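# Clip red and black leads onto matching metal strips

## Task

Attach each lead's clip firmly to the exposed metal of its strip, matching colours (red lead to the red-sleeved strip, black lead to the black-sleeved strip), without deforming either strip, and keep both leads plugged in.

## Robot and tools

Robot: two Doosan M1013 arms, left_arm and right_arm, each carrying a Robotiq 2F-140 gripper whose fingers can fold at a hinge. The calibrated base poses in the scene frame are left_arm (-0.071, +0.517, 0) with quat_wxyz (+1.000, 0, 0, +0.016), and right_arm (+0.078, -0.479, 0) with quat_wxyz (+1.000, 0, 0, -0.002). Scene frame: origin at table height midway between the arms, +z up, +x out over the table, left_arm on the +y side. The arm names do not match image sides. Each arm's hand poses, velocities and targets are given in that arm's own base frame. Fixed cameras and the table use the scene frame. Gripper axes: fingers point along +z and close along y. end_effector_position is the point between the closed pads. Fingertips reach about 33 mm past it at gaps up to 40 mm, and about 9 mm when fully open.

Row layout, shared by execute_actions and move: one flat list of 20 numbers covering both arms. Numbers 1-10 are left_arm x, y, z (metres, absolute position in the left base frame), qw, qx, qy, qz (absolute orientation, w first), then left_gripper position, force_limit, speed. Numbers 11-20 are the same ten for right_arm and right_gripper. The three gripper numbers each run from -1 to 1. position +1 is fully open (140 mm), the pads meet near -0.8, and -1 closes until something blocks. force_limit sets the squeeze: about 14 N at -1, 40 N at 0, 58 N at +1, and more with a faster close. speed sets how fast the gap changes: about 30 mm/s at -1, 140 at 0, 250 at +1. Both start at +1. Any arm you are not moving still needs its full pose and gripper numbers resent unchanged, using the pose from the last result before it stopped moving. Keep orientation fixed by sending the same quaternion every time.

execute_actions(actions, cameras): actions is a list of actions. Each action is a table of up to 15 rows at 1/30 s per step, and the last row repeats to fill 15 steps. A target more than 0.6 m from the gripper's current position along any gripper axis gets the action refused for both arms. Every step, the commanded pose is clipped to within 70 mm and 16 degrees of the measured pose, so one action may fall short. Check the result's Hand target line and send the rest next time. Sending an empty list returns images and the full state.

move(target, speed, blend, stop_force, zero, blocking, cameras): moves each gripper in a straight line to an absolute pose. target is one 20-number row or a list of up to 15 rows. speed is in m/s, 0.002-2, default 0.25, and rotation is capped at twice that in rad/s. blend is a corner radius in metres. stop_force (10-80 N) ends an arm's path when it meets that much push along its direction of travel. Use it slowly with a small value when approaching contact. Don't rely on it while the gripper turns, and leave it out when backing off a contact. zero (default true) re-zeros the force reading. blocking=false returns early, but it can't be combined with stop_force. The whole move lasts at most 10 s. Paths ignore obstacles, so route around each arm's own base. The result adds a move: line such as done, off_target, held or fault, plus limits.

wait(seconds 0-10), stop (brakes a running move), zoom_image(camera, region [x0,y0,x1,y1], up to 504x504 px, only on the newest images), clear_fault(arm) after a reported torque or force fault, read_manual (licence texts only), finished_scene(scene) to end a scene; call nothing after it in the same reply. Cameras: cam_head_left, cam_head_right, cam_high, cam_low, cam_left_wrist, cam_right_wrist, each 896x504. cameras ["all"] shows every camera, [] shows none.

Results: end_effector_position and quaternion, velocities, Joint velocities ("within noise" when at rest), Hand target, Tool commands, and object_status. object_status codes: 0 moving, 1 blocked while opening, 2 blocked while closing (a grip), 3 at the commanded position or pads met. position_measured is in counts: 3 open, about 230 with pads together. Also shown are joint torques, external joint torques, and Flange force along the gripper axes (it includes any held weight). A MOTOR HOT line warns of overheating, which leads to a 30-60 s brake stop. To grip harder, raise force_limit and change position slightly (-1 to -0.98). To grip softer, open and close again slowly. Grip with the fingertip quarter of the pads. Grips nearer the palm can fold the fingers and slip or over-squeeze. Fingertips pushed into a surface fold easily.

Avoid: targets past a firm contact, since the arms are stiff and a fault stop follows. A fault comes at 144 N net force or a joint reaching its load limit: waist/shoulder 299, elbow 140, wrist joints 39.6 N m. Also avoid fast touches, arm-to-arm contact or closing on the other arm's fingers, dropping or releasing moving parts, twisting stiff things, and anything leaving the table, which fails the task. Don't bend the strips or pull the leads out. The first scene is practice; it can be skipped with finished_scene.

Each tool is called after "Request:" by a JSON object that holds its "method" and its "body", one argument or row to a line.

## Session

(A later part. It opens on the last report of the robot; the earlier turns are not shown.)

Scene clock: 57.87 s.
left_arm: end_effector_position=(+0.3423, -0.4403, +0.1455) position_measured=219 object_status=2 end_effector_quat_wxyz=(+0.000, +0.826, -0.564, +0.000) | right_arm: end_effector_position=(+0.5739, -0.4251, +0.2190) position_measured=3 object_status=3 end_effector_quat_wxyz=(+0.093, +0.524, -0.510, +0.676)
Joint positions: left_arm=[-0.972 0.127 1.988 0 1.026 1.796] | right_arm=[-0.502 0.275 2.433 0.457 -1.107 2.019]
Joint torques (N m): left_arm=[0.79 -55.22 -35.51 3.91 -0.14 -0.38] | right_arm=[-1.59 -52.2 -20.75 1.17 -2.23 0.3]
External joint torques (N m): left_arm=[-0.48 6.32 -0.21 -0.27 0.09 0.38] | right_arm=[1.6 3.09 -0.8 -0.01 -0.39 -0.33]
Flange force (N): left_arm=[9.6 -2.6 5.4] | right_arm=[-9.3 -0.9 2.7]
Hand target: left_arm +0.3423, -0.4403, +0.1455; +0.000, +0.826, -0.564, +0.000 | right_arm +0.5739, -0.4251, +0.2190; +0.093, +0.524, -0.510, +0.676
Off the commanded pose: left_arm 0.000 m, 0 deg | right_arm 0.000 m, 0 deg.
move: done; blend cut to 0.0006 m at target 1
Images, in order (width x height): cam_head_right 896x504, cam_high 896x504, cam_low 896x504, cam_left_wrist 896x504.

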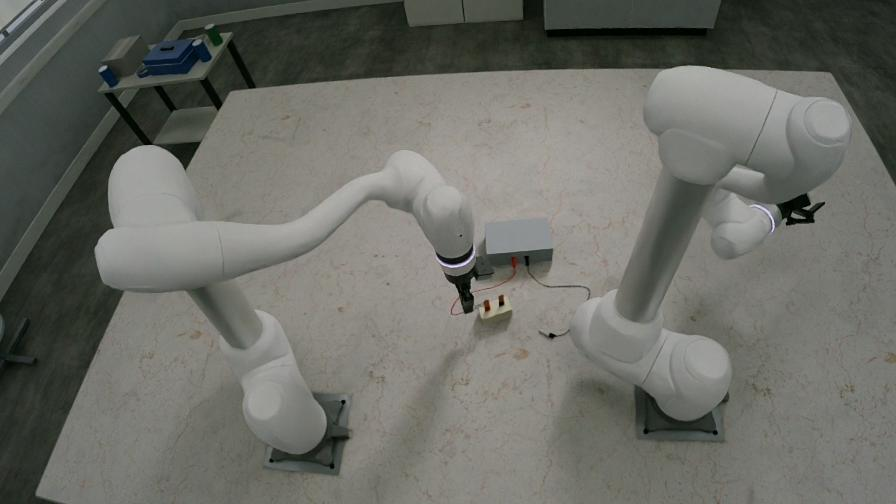

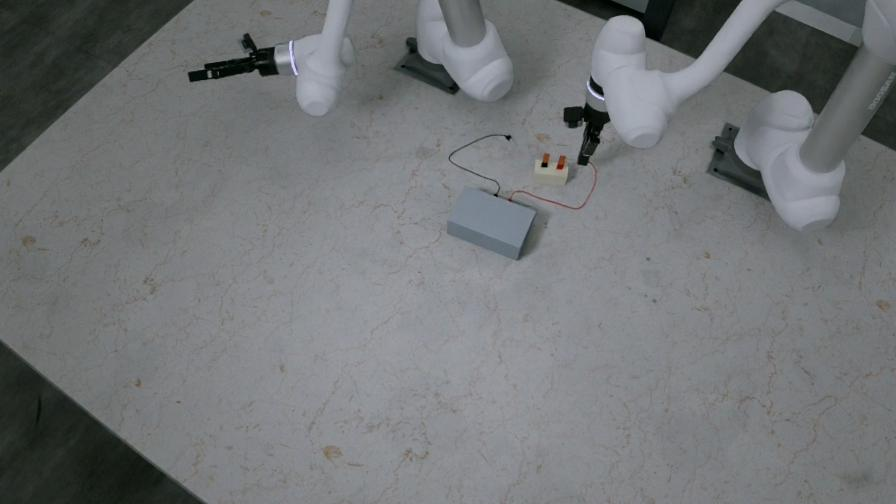

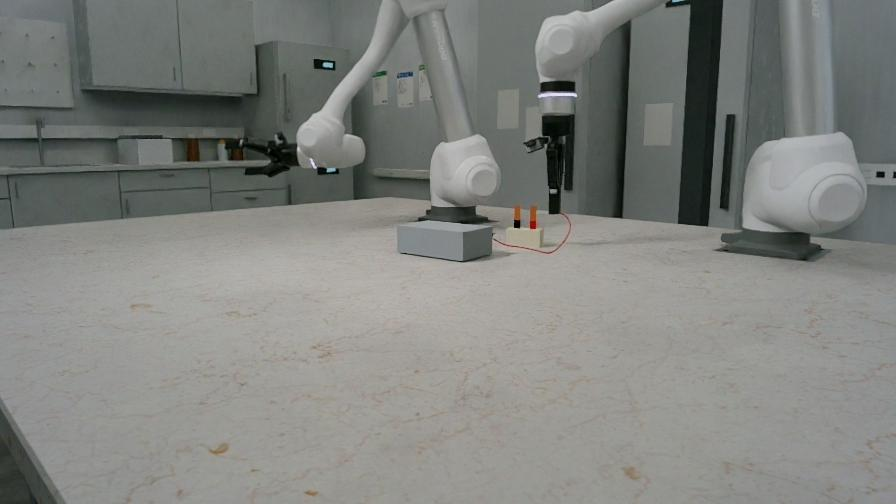

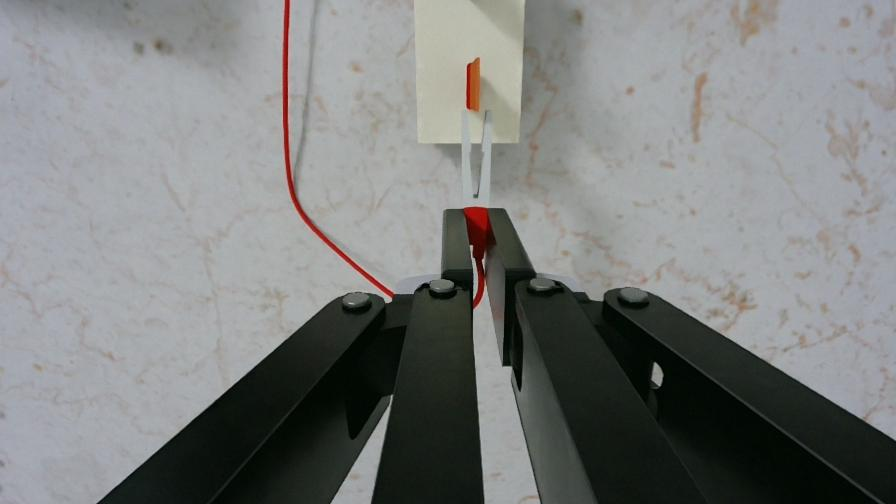

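Request:
{"method": "move", "body": {
  "target": [0.3478, -0.4543, 0.145, 0, -0.8261, 0.5635, 0, -1, -1, -1, 0.5739, -0.4251, 0.2190, 0.093, 0.524, -0.510, 0.676, 1, 1, 1],
  "speed": 0.03,
  "cameras": ["cam_left_wrist", "cam_low", "cam_high", "cam_head_right"]
}}

Request:
{"method": "zoom_image", "body": {
  "camera": "cam_left_wrist",
  "region": [430, 60, 530, 220]
}}

Request:
{"method": "zoom_image", "body": {
  "camera": "cam_low",
  "region": [500, 190, 580, 260]
}}

Request:
{"method": "zoom_image", "body": {
  "camera": "cam_high",
  "region": [520, 120, 620, 200]
}}

Request:
{"method": "zoom_image", "body": {
  "camera": "cam_head_right",
  "region": [430, 270, 530, 340]
}}

Scene clock: 59.60 s.
left_arm: end_effector_position=(+0.3478, -0.4543, +0.1450) position_measured=219 object_status=2 end_effector_quat_wxyz=(+0.000, +0.826, -0.564, +0.000) | right_arm: end_effector_position=(+0.5739, -0.4251, +0.2190) position_measured=3 object_status=3 end_effector_quat_wxyz=(+0.093, +0.524, -0.510, +0.676)
Joint positions: left_arm=[-0.978 0.149 1.963 0 1.029 1.79] | right_arm=[-0.502 0.275 2.433 0.457 -1.107 2.019]
Joint torques (N m): left_arm=[0.92 -57.24 -34.82 3.82 -0.12 -0.37] | right_arm=[-1.69 -52.27 -20.65 1.2 -2.22 0.3]
External joint torques (N m): left_arm=[-0.63 5.79 -1.03 -0.16 0.07 0.37] | right_arm=[1.92 3.16 -0.85 -0.09 -0.39 -0.33]
Flange force (N): left_arm=[10.2 -2.5 4.0] | right_arm=[-9.8 -1.3 2.6]
Hand target: left_arm +0.3478, -0.4543, +0.1450; +0.000, +0.826, -0.564, +0.000 | right_arm +0.5739, -0.4251, +0.2190; +0.093, +0.524, -0.510, +0.676
Off the commanded pose: left_arm 0.000 m, 0 deg | right_arm 0.000 m, 0 deg.
move: done
Images, in order (width x height): cam_head_right 896x504, cam_high 896x504, cam_low 896x504, cam_left_wrist 896x504.

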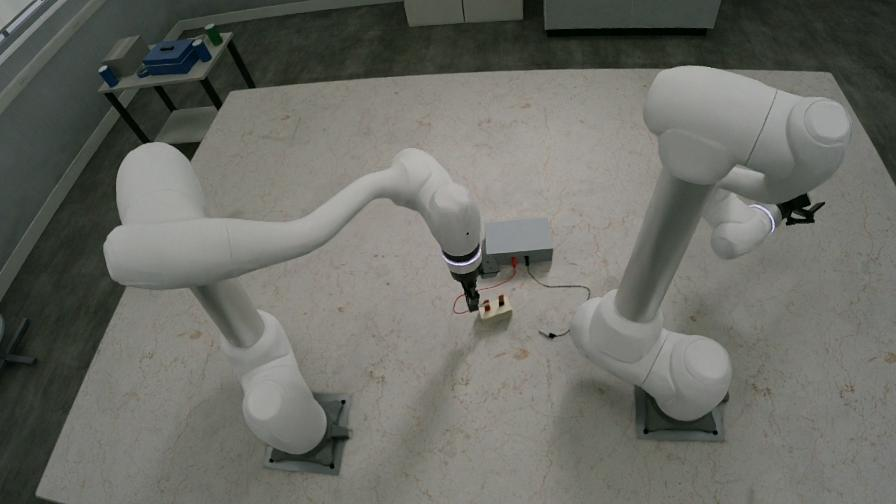

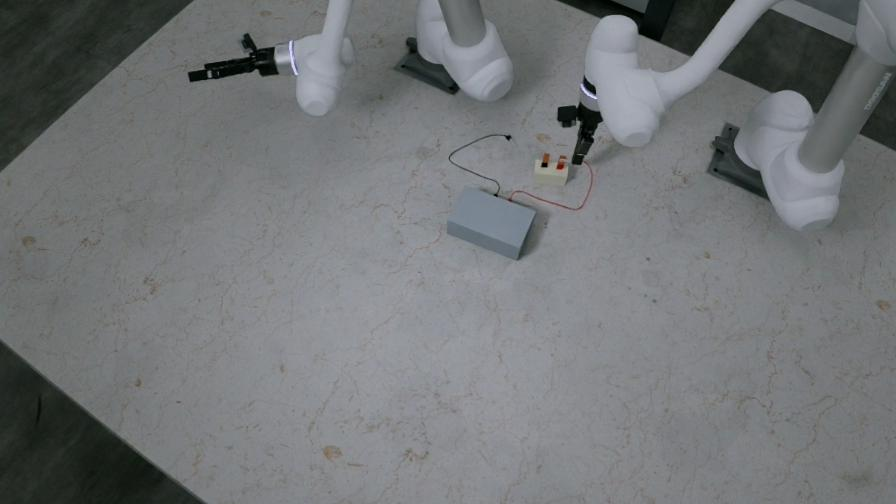

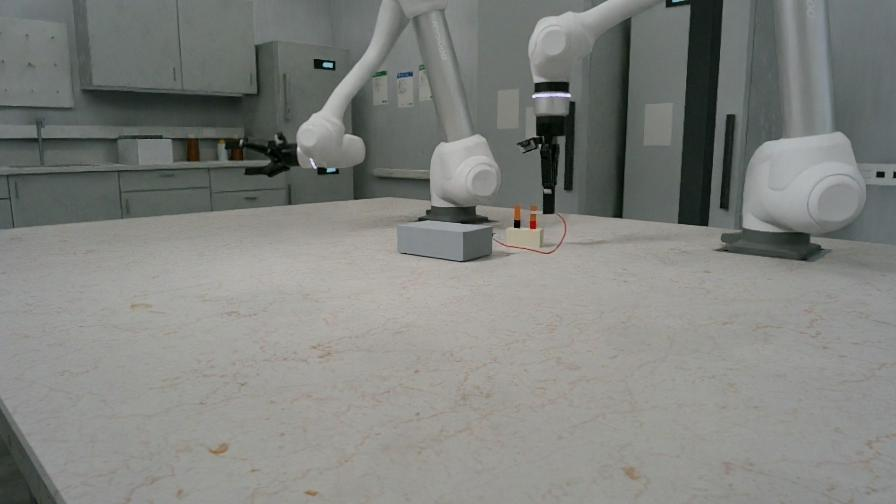

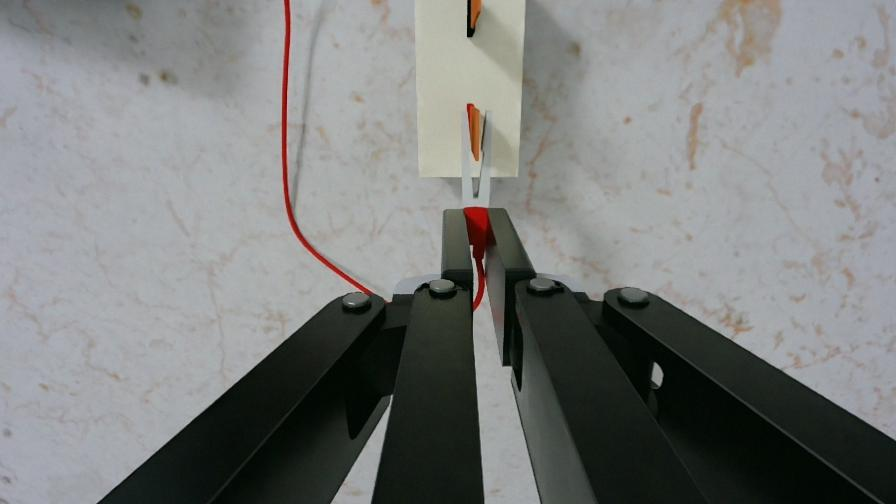

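Scaled by 3.150 from the camera's 896x504 image, which has a finer 1280x720 frame.

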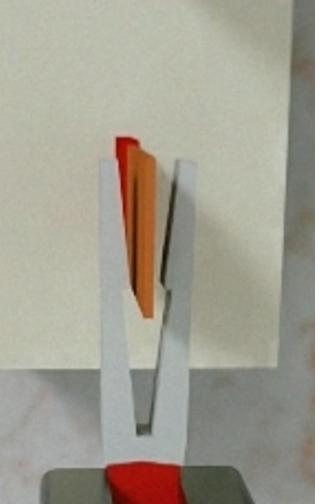

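Scaled by 6.300 from the camera's 896x504 image, which has a finer 1280x720 frame.

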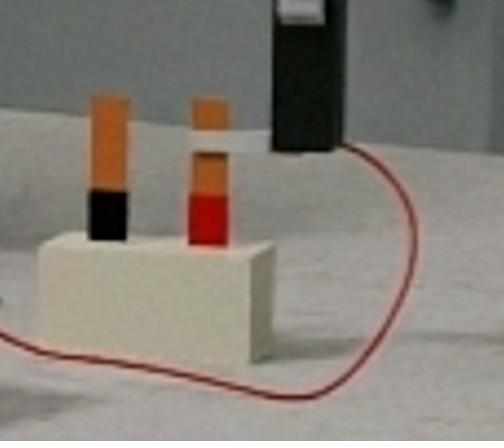

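Scaled by 5.040 from the camera's 896x504 image, which has a finer 1280x720 frame.

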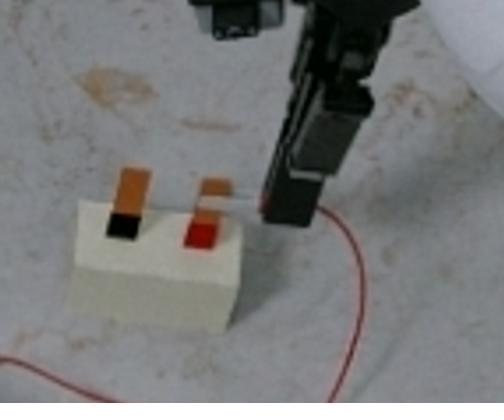

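Scaled by 5.040 from the camera's 896x504 image, which has a finer 1280x720 frame.

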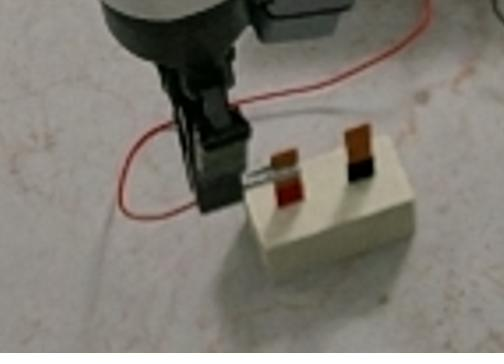

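Request:
{"method": "move", "body": {
  "target": [0.3478, -0.4543, 0.145, 0, -0.8261, 0.5635, 0, -0.4, -1, -1, 0.5739, -0.4251, 0.2190, 0.093, 0.524, -0.510, 0.676, 1, 1, 1],
  "cameras": ["cam_left_wrist", "cam_low", "cam_high", "cam_head_right"]
}}

Request:
{"method": "zoom_image", "body": {
  "camera": "cam_left_wrist",
  "region": [400, 60, 560, 280]
}}

Request:
{"method": "zoom_image", "body": {
  "camera": "cam_low",
  "region": [500, 190, 580, 260]
}}

Request:
{"method": "zoom_image", "body": {
  "camera": "cam_head_right",
  "region": [430, 270, 530, 340]
}}

Scene clock: 61.37 s.
left_arm: end_effector_position=(+0.3478, -0.4543, +0.1450) position_measured=179 object_status=0 end_effector_quat_wxyz=(+0.000, +0.826, -0.564, +0.000) | right_arm: end_effector_position=(+0.5739, -0.4251, +0.2190) position_measured=3 object_status=3 end_effector_quat_wxyz=(+0.093, +0.524, -0.510, +0.676)
Joint positions: left_arm=[-0.978 0.149 1.963 0 1.029 1.79] | right_arm=[-0.502 0.275 2.433 0.457 -1.107 2.019]
Joint torques (N m): left_arm=[0.65 -57.76 -35.08 3.87 -0.05 -0.3] | right_arm=[-1.62 -52.35 -20.85 1.11 -2.21 0.25]
External joint torques (N m): left_arm=[-0.42 6.51 -0.75 -0.22 0 0.3] | right_arm=[1.77 3.13 -0.69 0.03 -0.41 -0.28]
Flange force (N): left_arm=[10.7 -2.9 5.1] | right_arm=[-9.7 -1.0 2.4]
Hand target: left_arm +0.3478, -0.4543, +0.1450; +0.000, +0.826, -0.564, +0.000 | right_arm +0.5739, -0.4251, +0.2190; +0.093, +0.524, -0.510, +0.676
Off the commanded pose: left_arm 0.000 m, 0 deg | right_arm 0.000 m, 0 deg.
move: done
Images, in order (width x height): cam_head_right 896x504, cam_high 896x504, cam_low 896x504, cam_left_wrist 896x504.

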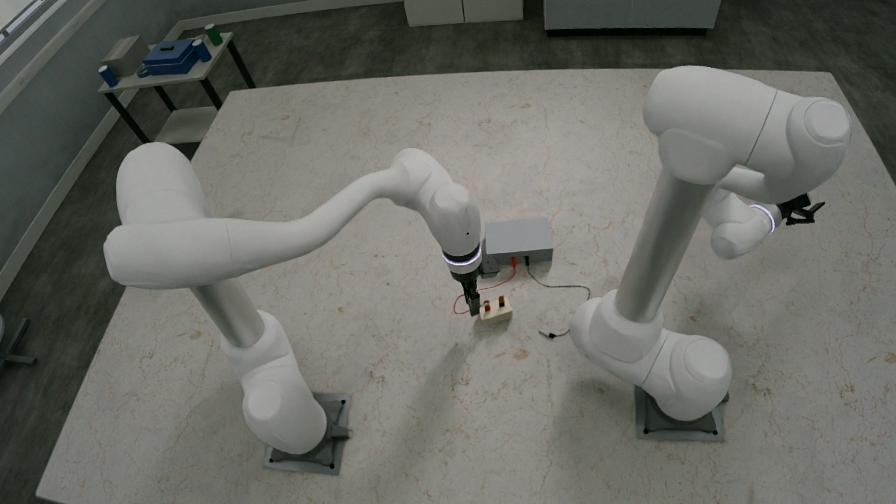

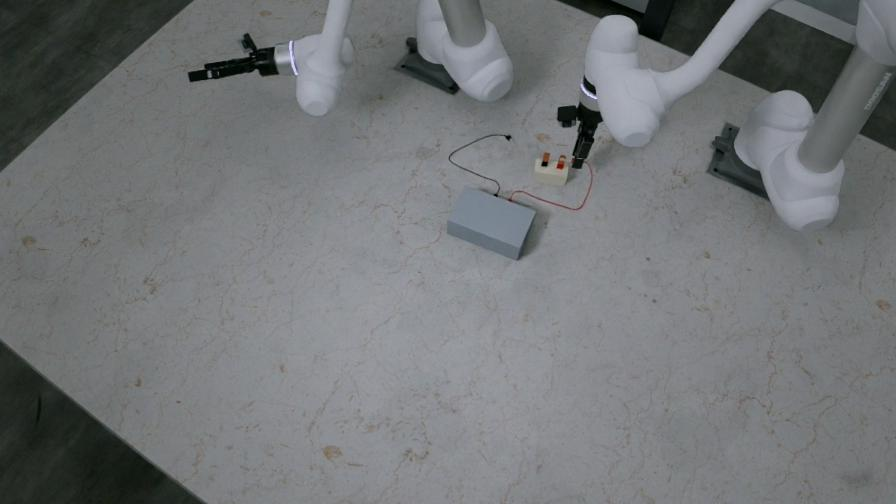

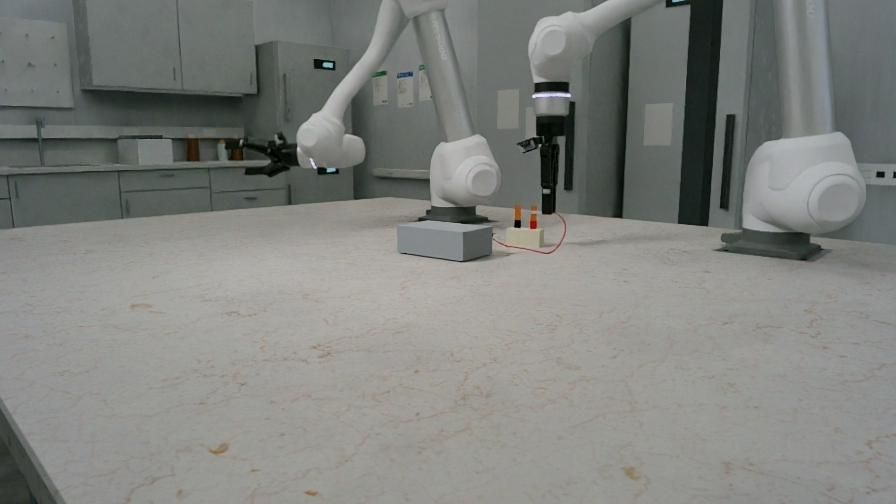

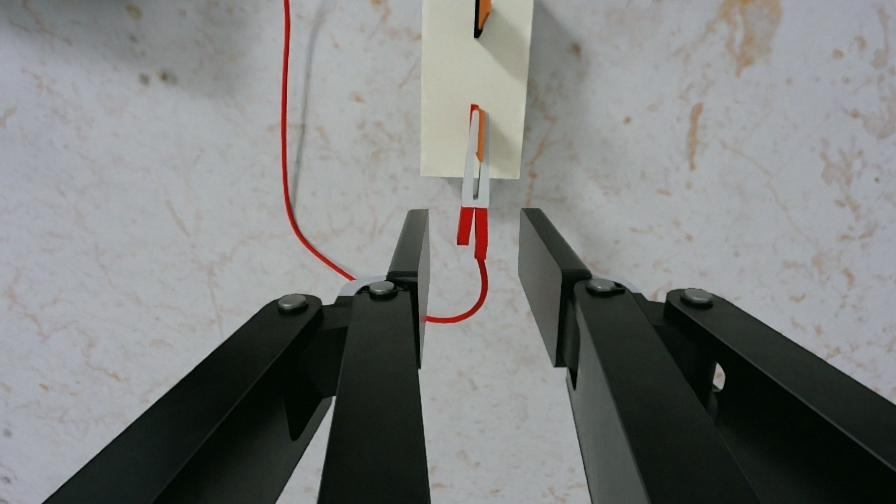

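Scaled by 2.291 from the camera's 896x504 image, which has a finer 1280x720 frame.

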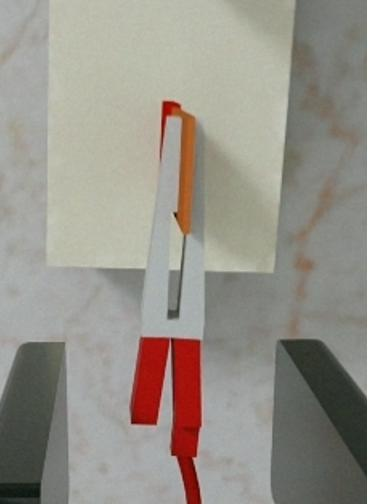

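Scaled by 6.300 from the camera's 896x504 image, which has a finer 1280x720 frame.

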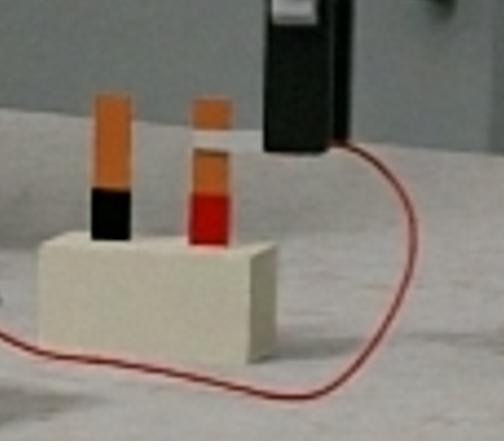

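Scaled by 5.040 from the camera's 896x504 image, which has a finer 1280x720 frame.

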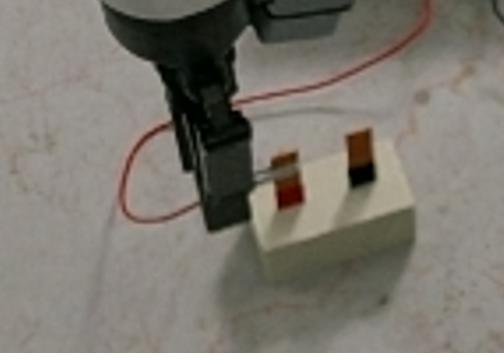

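Request:
{"method": "move", "body": {
  "target": [
    [0.3478, -0.4543, 0.24, 0, -0.8261, 0.5635, 0, -0.4, -1, -1, 0.6618, -0.3240, 0.45, 0.0264, 0.632, -0.3168, 0.7062, -0.2, -1, 0],
    [0.31, -0.30, 0.30, 0, -0.8261, 0.5635, 0, -0.4, -1, -1, 0.4108, -0.1862, 0.2175, 0, 0.894, -0.448, 0, -0.2, -1, 0]
  ],
  "blend": [0.0, 0],
  "speed": [0.2, 0.4],
  "cameras": ["cam_left_wrist", "cam_right_wrist", "cam_low", "cam_high", "cam_head_left", "cam_head_right"]
}}

Scene clock: 70.60 s.
left_arm: end_effector_position=(+0.3100, -0.3000, +0.3000) position_measured=179 object_status=3 end_effector_quat_wxyz=(+0.000, +0.826, -0.564, +0.000) | right_arm: end_effector_position=(+0.4108, -0.1862, +0.2175) position_measured=154 object_status=3 end_effector_quat_wxyz=(+0.000, +0.894, -0.448, +0.000)
Joint positions: left_arm=[-0.849 -0.185 1.989 0 1.337 1.919] | right_arm=[-0.502 -0.104 2.078 0 1.168 1.998]
Joint torques (N m): left_arm=[0.97 -27.34 -40.07 4.37 -0.1 -0.39] | right_arm=[-1.63 -28.74 -37.94 4 0.23 0.31]
External joint torques (N m): left_arm=[-0.9 5.72 -0.53 -0.23 0.04 0.39] | right_arm=[1.64 1.28 -0.19 -0.11 -0.28 -0.31]
Flange force (N): left_arm=[10.0 -3.3 1.5] | right_arm=[1.0 -3.9 1.3]
Hand target: left_arm +0.3100, -0.3000, +0.3000; +0.000, +0.826, -0.564, +0.000 | right_arm +0.4108, -0.1862, +0.2175; +0.000, +0.894, -0.448, +0.000
Off the commanded pose: left_arm 0.000 m, 0 deg | right_arm 0.000 m, 0 deg.
move: done

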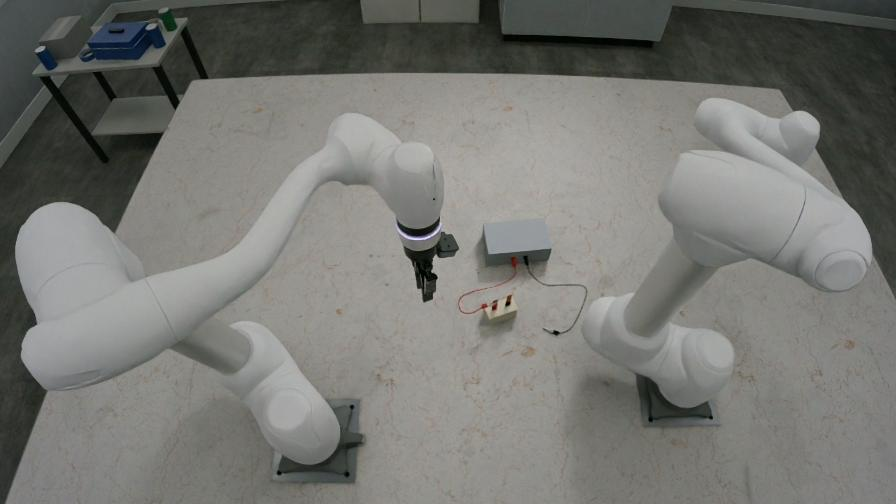

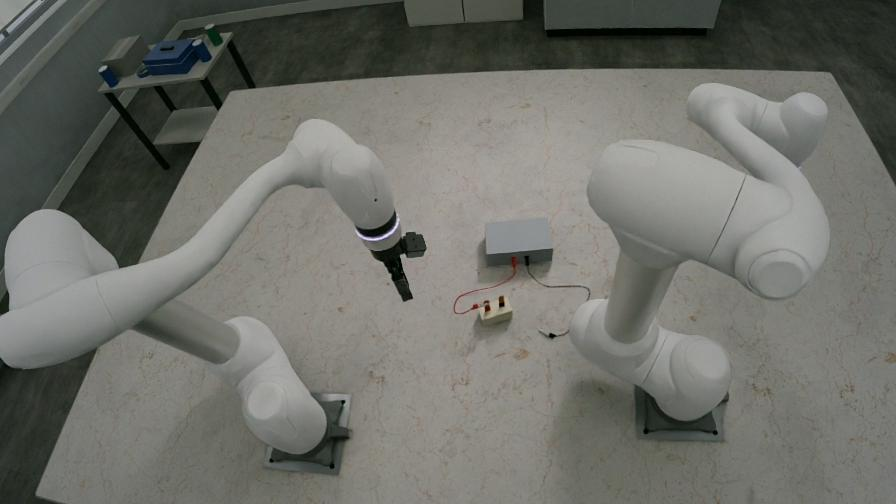

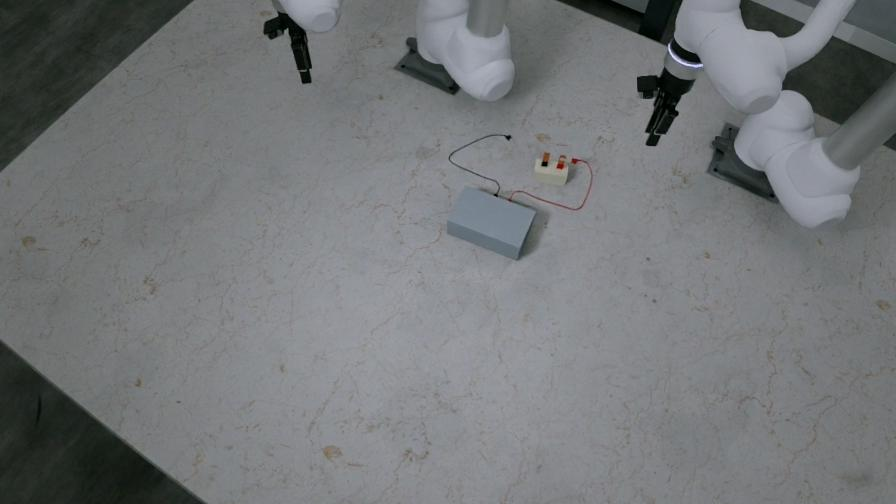

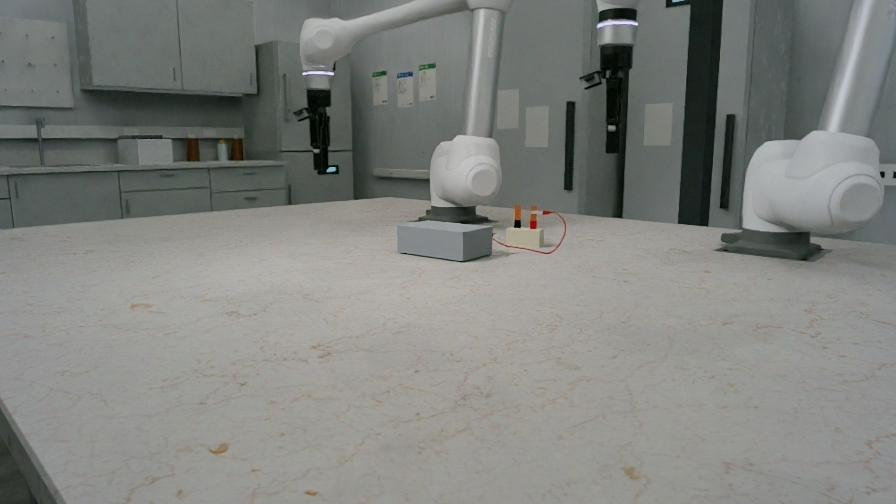

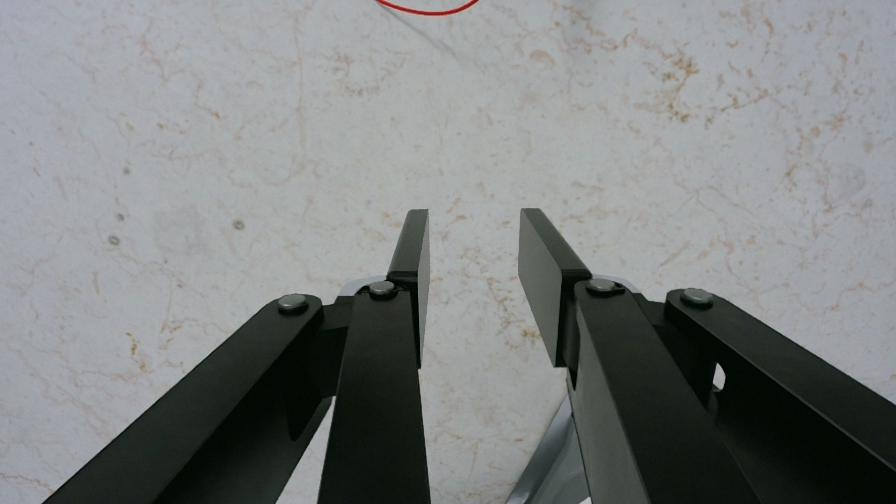

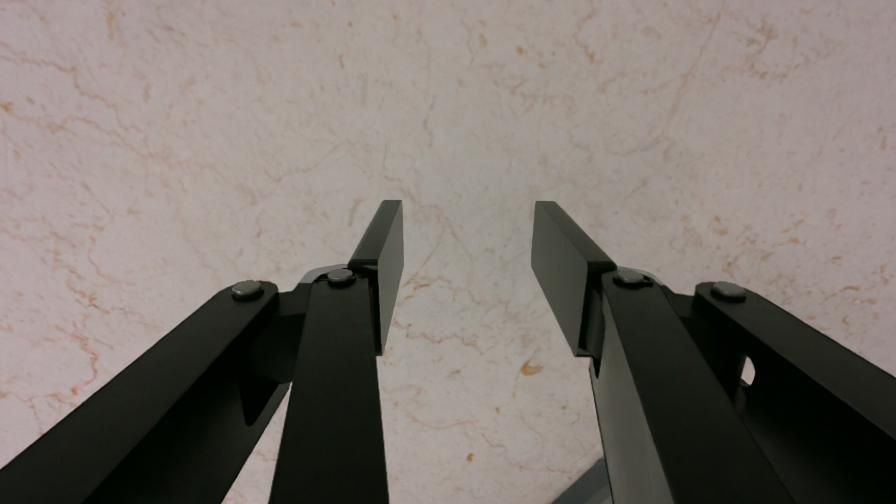

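Request:
{"method": "move", "body": {
  "target": [0.31, -0.30, 0.30, 0, -0.8261, 0.5635, 0, -0.4, -1, -1, 0.167, 0.362, 0.20, 0, 0.766, 0.6428, 0, -0.2, -1, 0],
  "speed": 0.35,
  "cameras": ["cam_right_wrist", "cam_head_left", "cam_high", "cam_low"]
}}

Request:
{"method": "zoom_image", "body": {
  "camera": "cam_high",
  "region": [500, 120, 620, 200]
}}

Request:
{"method": "zoom_image", "body": {
  "camera": "cam_low",
  "region": [490, 190, 590, 260]
}}

Scene clock: 74.67 s.
left_arm: end_effector_position=(+0.3100, -0.3000, +0.3000) position_measured=179 object_status=3 end_effector_quat_wxyz=(+0.000, +0.826, -0.564, +0.000) | right_arm: end_effector_position=(+0.1670, +0.3619, +0.2000) position_measured=154 object_status=3 end_effector_quat_wxyz=(+0.000, +0.766, +0.643, +0.000)
Joint positions: left_arm=[-0.849 -0.185 1.989 0 1.337 1.919] | right_arm=[1.052 -0.183 2.177 0 1.147 1.226]
Joint torques (N m): left_arm=[0.72 -27.1 -40.13 4.4 -0.09 -0.46] | right_arm=[-0.59 -21.39 -37.36 3.94 0.35 0.4]
External joint torques (N m): left_arm=[-0.67 5.34 -0.54 -0.26 0.03 0.46] | right_arm=[0.49 2.21 -0.43 -0.06 -0.41 -0.4]
Flange force (N): left_arm=[9.2 -3.7 1.3] | right_arm=[4.6 1.0 2.1]
Hand target: left_arm +0.3100, -0.3000, +0.3000; +0.000, +0.826, -0.564, +0.000 | right_arm +0.1670, +0.3620, +0.2000; +0.000, +0.766, +0.643, +0.000
Off the commanded pose: left_arm 0.000 m, 0 deg | right_arm 0.000 m, 0 deg.
move: done
Images, in order (width x height): cam_head_left 896x504, cam_high 896x504, cam_low 896x504, cam_right_wrist 896x504.

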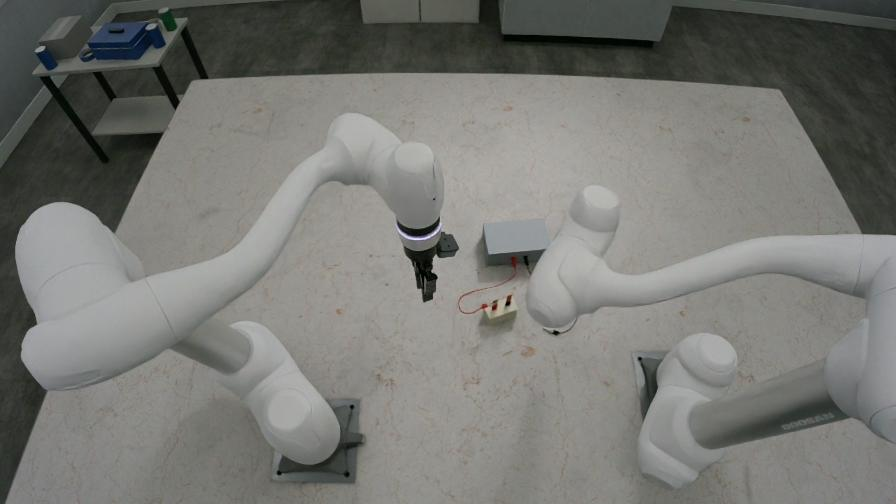

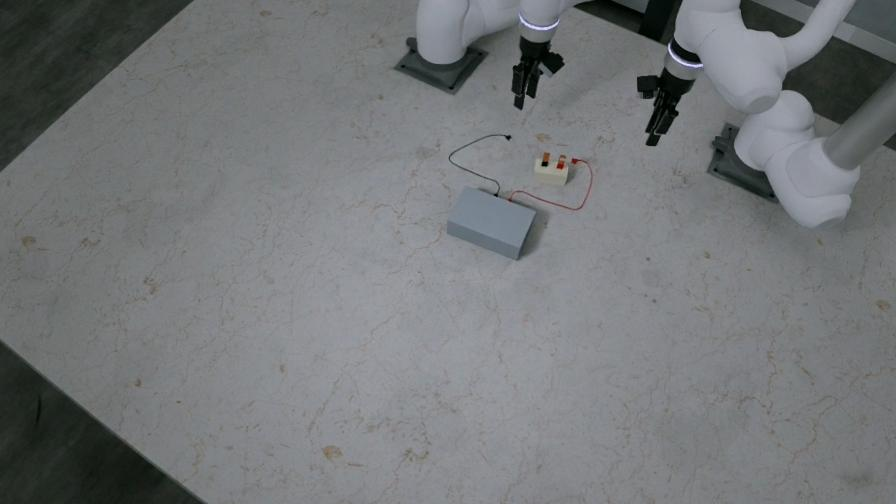

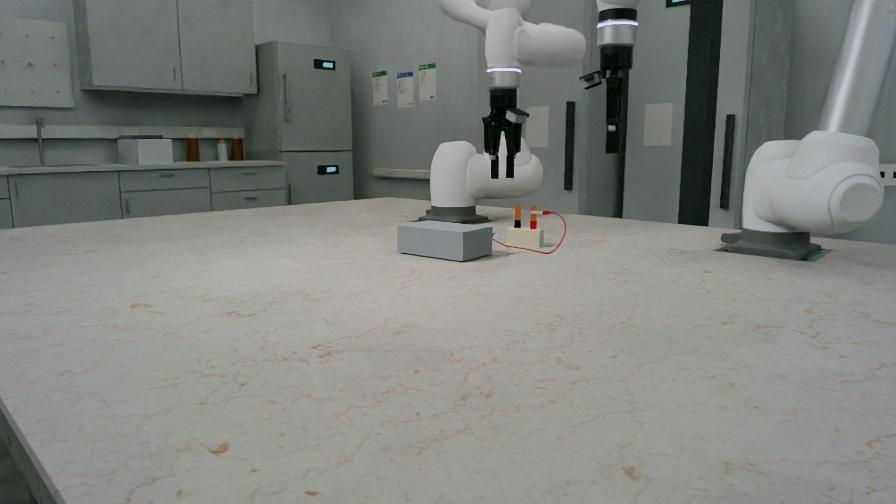

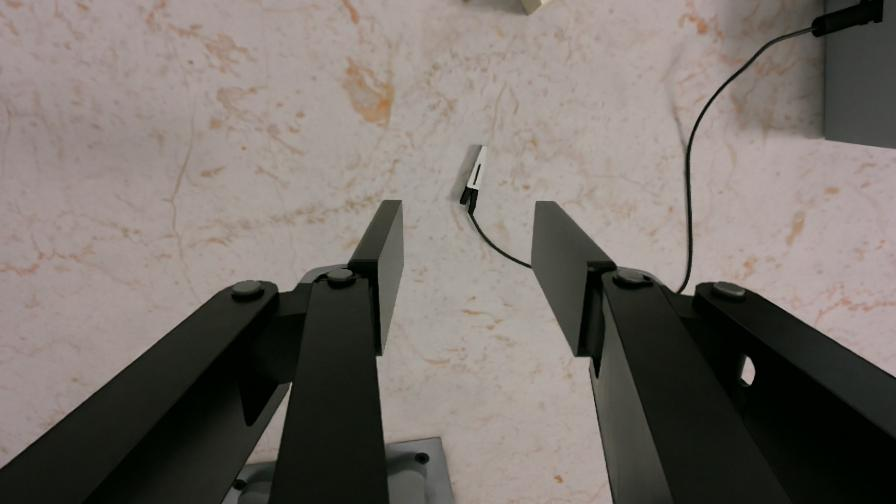

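Scaled by 4.200 from the camera's 896x504 image, which has a finer 1280x720 frame.

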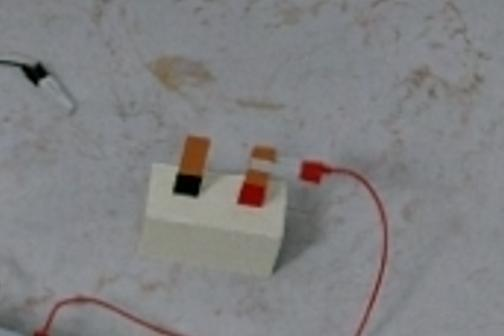

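Scaled by 5.040 from the camera's 896x504 image, which has a finer 1280x720 frame.

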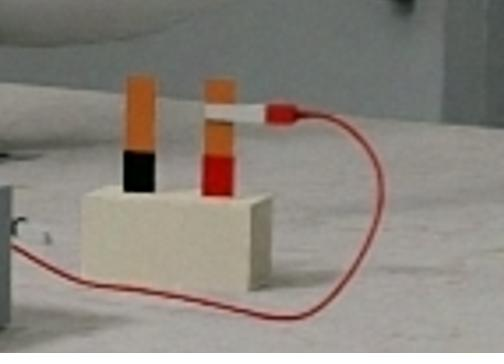

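Request:
{"method": "move", "body": {
  "target": [0.31, -0.30, 0.30, 0, -0.8261, 0.5635, 0, -0.4, -1, -1, 0.108, 0.372, 0.14, 0, 0.766, 0.6428, 0, -1, -1, -1],
  "speed": 0.2,
  "cameras": ["cam_right_wrist"]
}}

Request:
{"method": "move", "body": {
  "target": [0.31, -0.30, 0.30, 0, -0.8261, 0.5635, 0, -0.4, -1, -1, 0.108, 0.372, 0.07, 0, 0.766, 0.6428, 0, -1, -1, -1],
  "speed": 0.05,
  "stop_force": 15,
  "cameras": ["cam_right_wrist", "cam_low"]
}}

Scene clock: 76.83 s.
left_arm: end_effector_position=(+0.3100, -0.3000, +0.3000) position_measured=179 object_status=3 end_effector_quat_wxyz=(+0.000, +0.826, -0.564, +0.000) | right_arm: end_effector_position=(+0.1080, +0.3720, +0.1400) position_measured=230 object_status=0 end_effector_quat_wxyz=(+0.000, +0.766, +0.643, +0.000)
Joint positions: left_arm=[-0.849 -0.185 1.989 0 1.337 1.919] | right_arm=[1.199 -0.146 2.269 0 1.018 1.374]
Joint torques (N m): left_arm=[0.89 -27.32 -39.99 4.4 -0.12 -0.31] | right_arm=[-1.58 -21.97 -34.93 3.73 0.38 0.31]
External joint torques (N m): left_arm=[-0.92 5.64 -0.65 -0.27 0.06 0.31] | right_arm=[1.52 1.73 -0.4 -0.1 -0.44 -0.31]
Flange force (N): left_arm=[10.1 -3.1 1.2] | right_arm=[4.4 -2.7 2.5]
Hand target: left_arm +0.3100, -0.3000, +0.3000; +0.000, +0.826, -0.564, +0.000 | right_arm +0.1080, +0.3720, +0.1400; +0.000, +0.766, +0.643, +0.000
Off the commanded pose: left_arm 0.000 m, 0 deg | right_arm 0.000 m, 0 deg.
move: done
Images, in order (width x height): cam_right_wrist 896x504.

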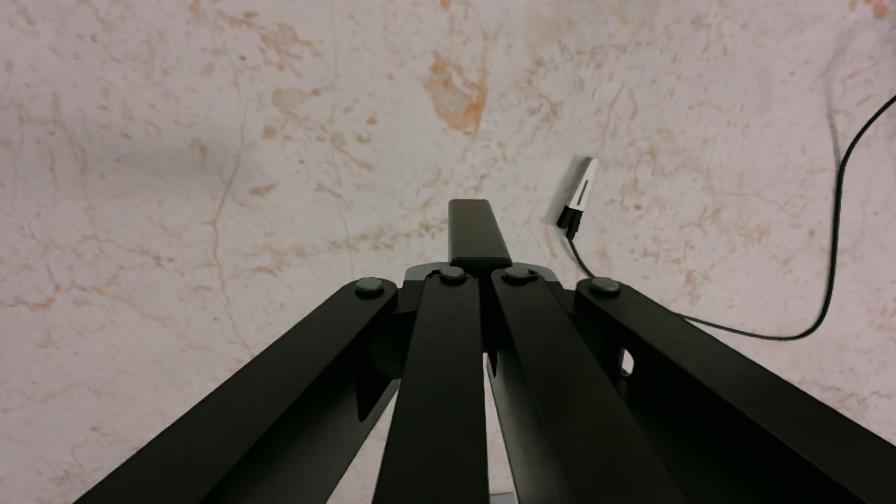

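Scene clock: 79.07 s.
left_arm: end_effector_position=(+0.3100, -0.3000, +0.3000) position_measured=179 object_status=3 end_effector_quat_wxyz=(+0.000, +0.826, -0.564, +0.000) | right_arm: end_effector_position=(+0.1080, +0.3720, +0.0700) position_measured=230 object_status=3 end_effector_quat_wxyz=(+0.000, +0.766, +0.643, +0.000)
Joint positions: left_arm=[-0.849 -0.185 1.989 0 1.337 1.919] | right_arm=[1.199 -0.055 2.347 0 0.85 1.374]
Joint torques (N m): left_arm=[0.64 -26.68 -40.13 4.38 -0.09 -0.42] | right_arm=[-1.82 -27.03 -30.77 3.29 0.37 0.34]
External joint torques (N m): left_arm=[-0.6 4.93 -0.5 -0.24 0.04 0.42] | right_arm=[1.71 1.77 -0.41 -0.1 -0.43 -0.34]
Flange force (N): left_arm=[8.5 -3.4 1.2] | right_arm=[4.4 -3.1 3.3]
Hand target: left_arm +0.3100, -0.3000, +0.3000; +0.000, +0.826, -0.564, +0.000 | right_arm +0.1080, +0.3720, +0.0700; +0.000, +0.766, +0.643, +0.000
Off the commanded pose: left_arm 0.000 m, 0 deg | right_arm 0.000 m, 0 deg.
move: done
Images, in order (width x height): cam_low 896x504, cam_right_wrist 896x504.

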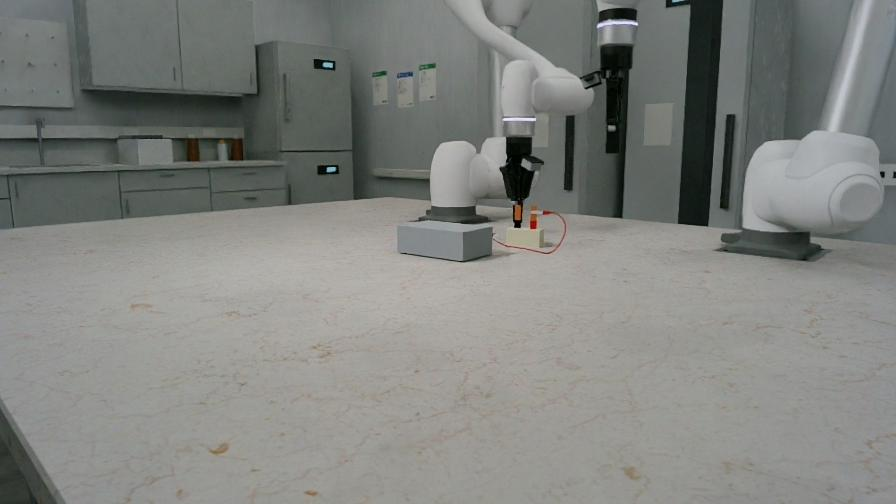

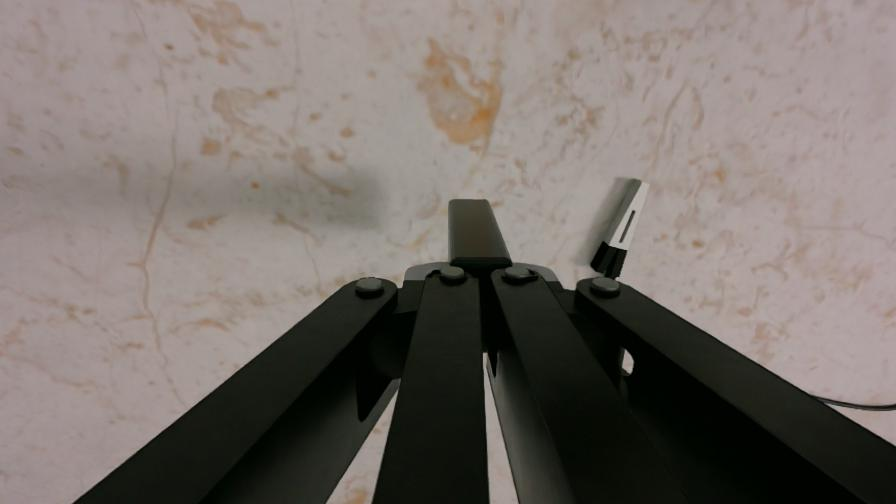

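Request:
{"method": "move", "body": {
  "target": [0.31, -0.30, 0.30, 0, -0.8261, 0.5635, 0, -0.4, -1, -1, 0.108, 0.372, 0.0, 0, 0.766, 0.6428, 0, -1, -1, -1],
  "speed": 0.01,
  "stop_force": 10,
  "cameras": ["cam_right_wrist", "cam_low"]
}}

Scene clock: 84.07 s.
left_arm: end_effector_position=(+0.3100, -0.3000, +0.3000) position_measured=179 object_status=3 end_effector_quat_wxyz=(+0.000, +0.826, -0.564, +0.000) | right_arm: end_effector_position=(+0.1080, +0.3720, +0.0326) position_measured=230 object_status=3 end_effector_quat_wxyz=(+0.000, +0.766, +0.643, +0.000)
Joint positions: left_arm=[-0.849 -0.185 1.989 0 1.337 1.919] | right_arm=[1.199 0.005 2.382 0 0.754 1.374]
Joint torques (N m): left_arm=[0.72 -27.85 -39.95 4.3 -0.12 -0.37] | right_arm=[-2.71 -6.1 -13.67 2.96 -5.15 0.3]
External joint torques (N m): left_arm=[-0.68 6.23 -0.66 -0.16 0.07 0.37] | right_arm=[2.62 -22.6 -14.77 -0.05 5.09 -0.3]
Flange force (N): left_arm=[10.8 -4.1 1.4] | right_arm=[-11.1 -7.2 -65.0]
Hand target: left_arm +0.3100, -0.3000, +0.3000; +0.000, +0.826, -0.564, +0.000 | right_arm +0.1080, +0.3720, +0.0326; +0.000, +0.766, +0.643, +0.000
Off the commanded pose: left_arm 0.000 m, 0 deg | right_arm 0.033 m, 0 deg.
move: contact (right_arm)
Images, in order (width x height): cam_low 896x504, cam_right_wrist 896x504.

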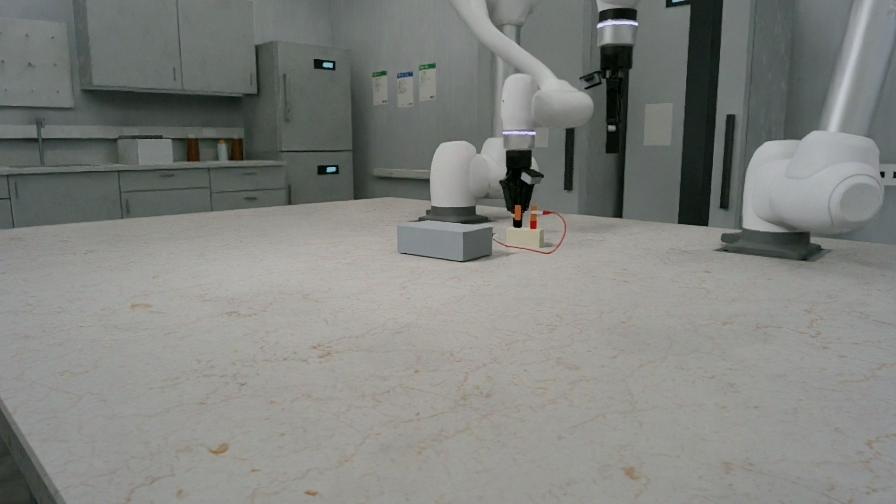

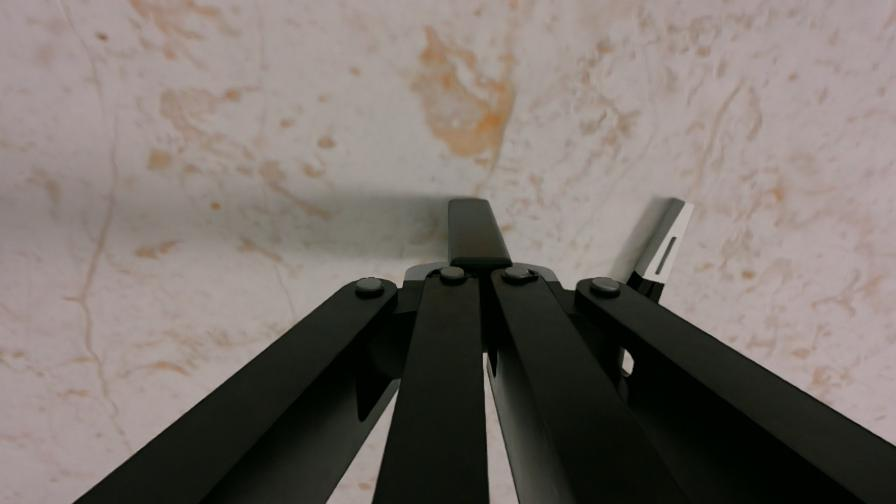

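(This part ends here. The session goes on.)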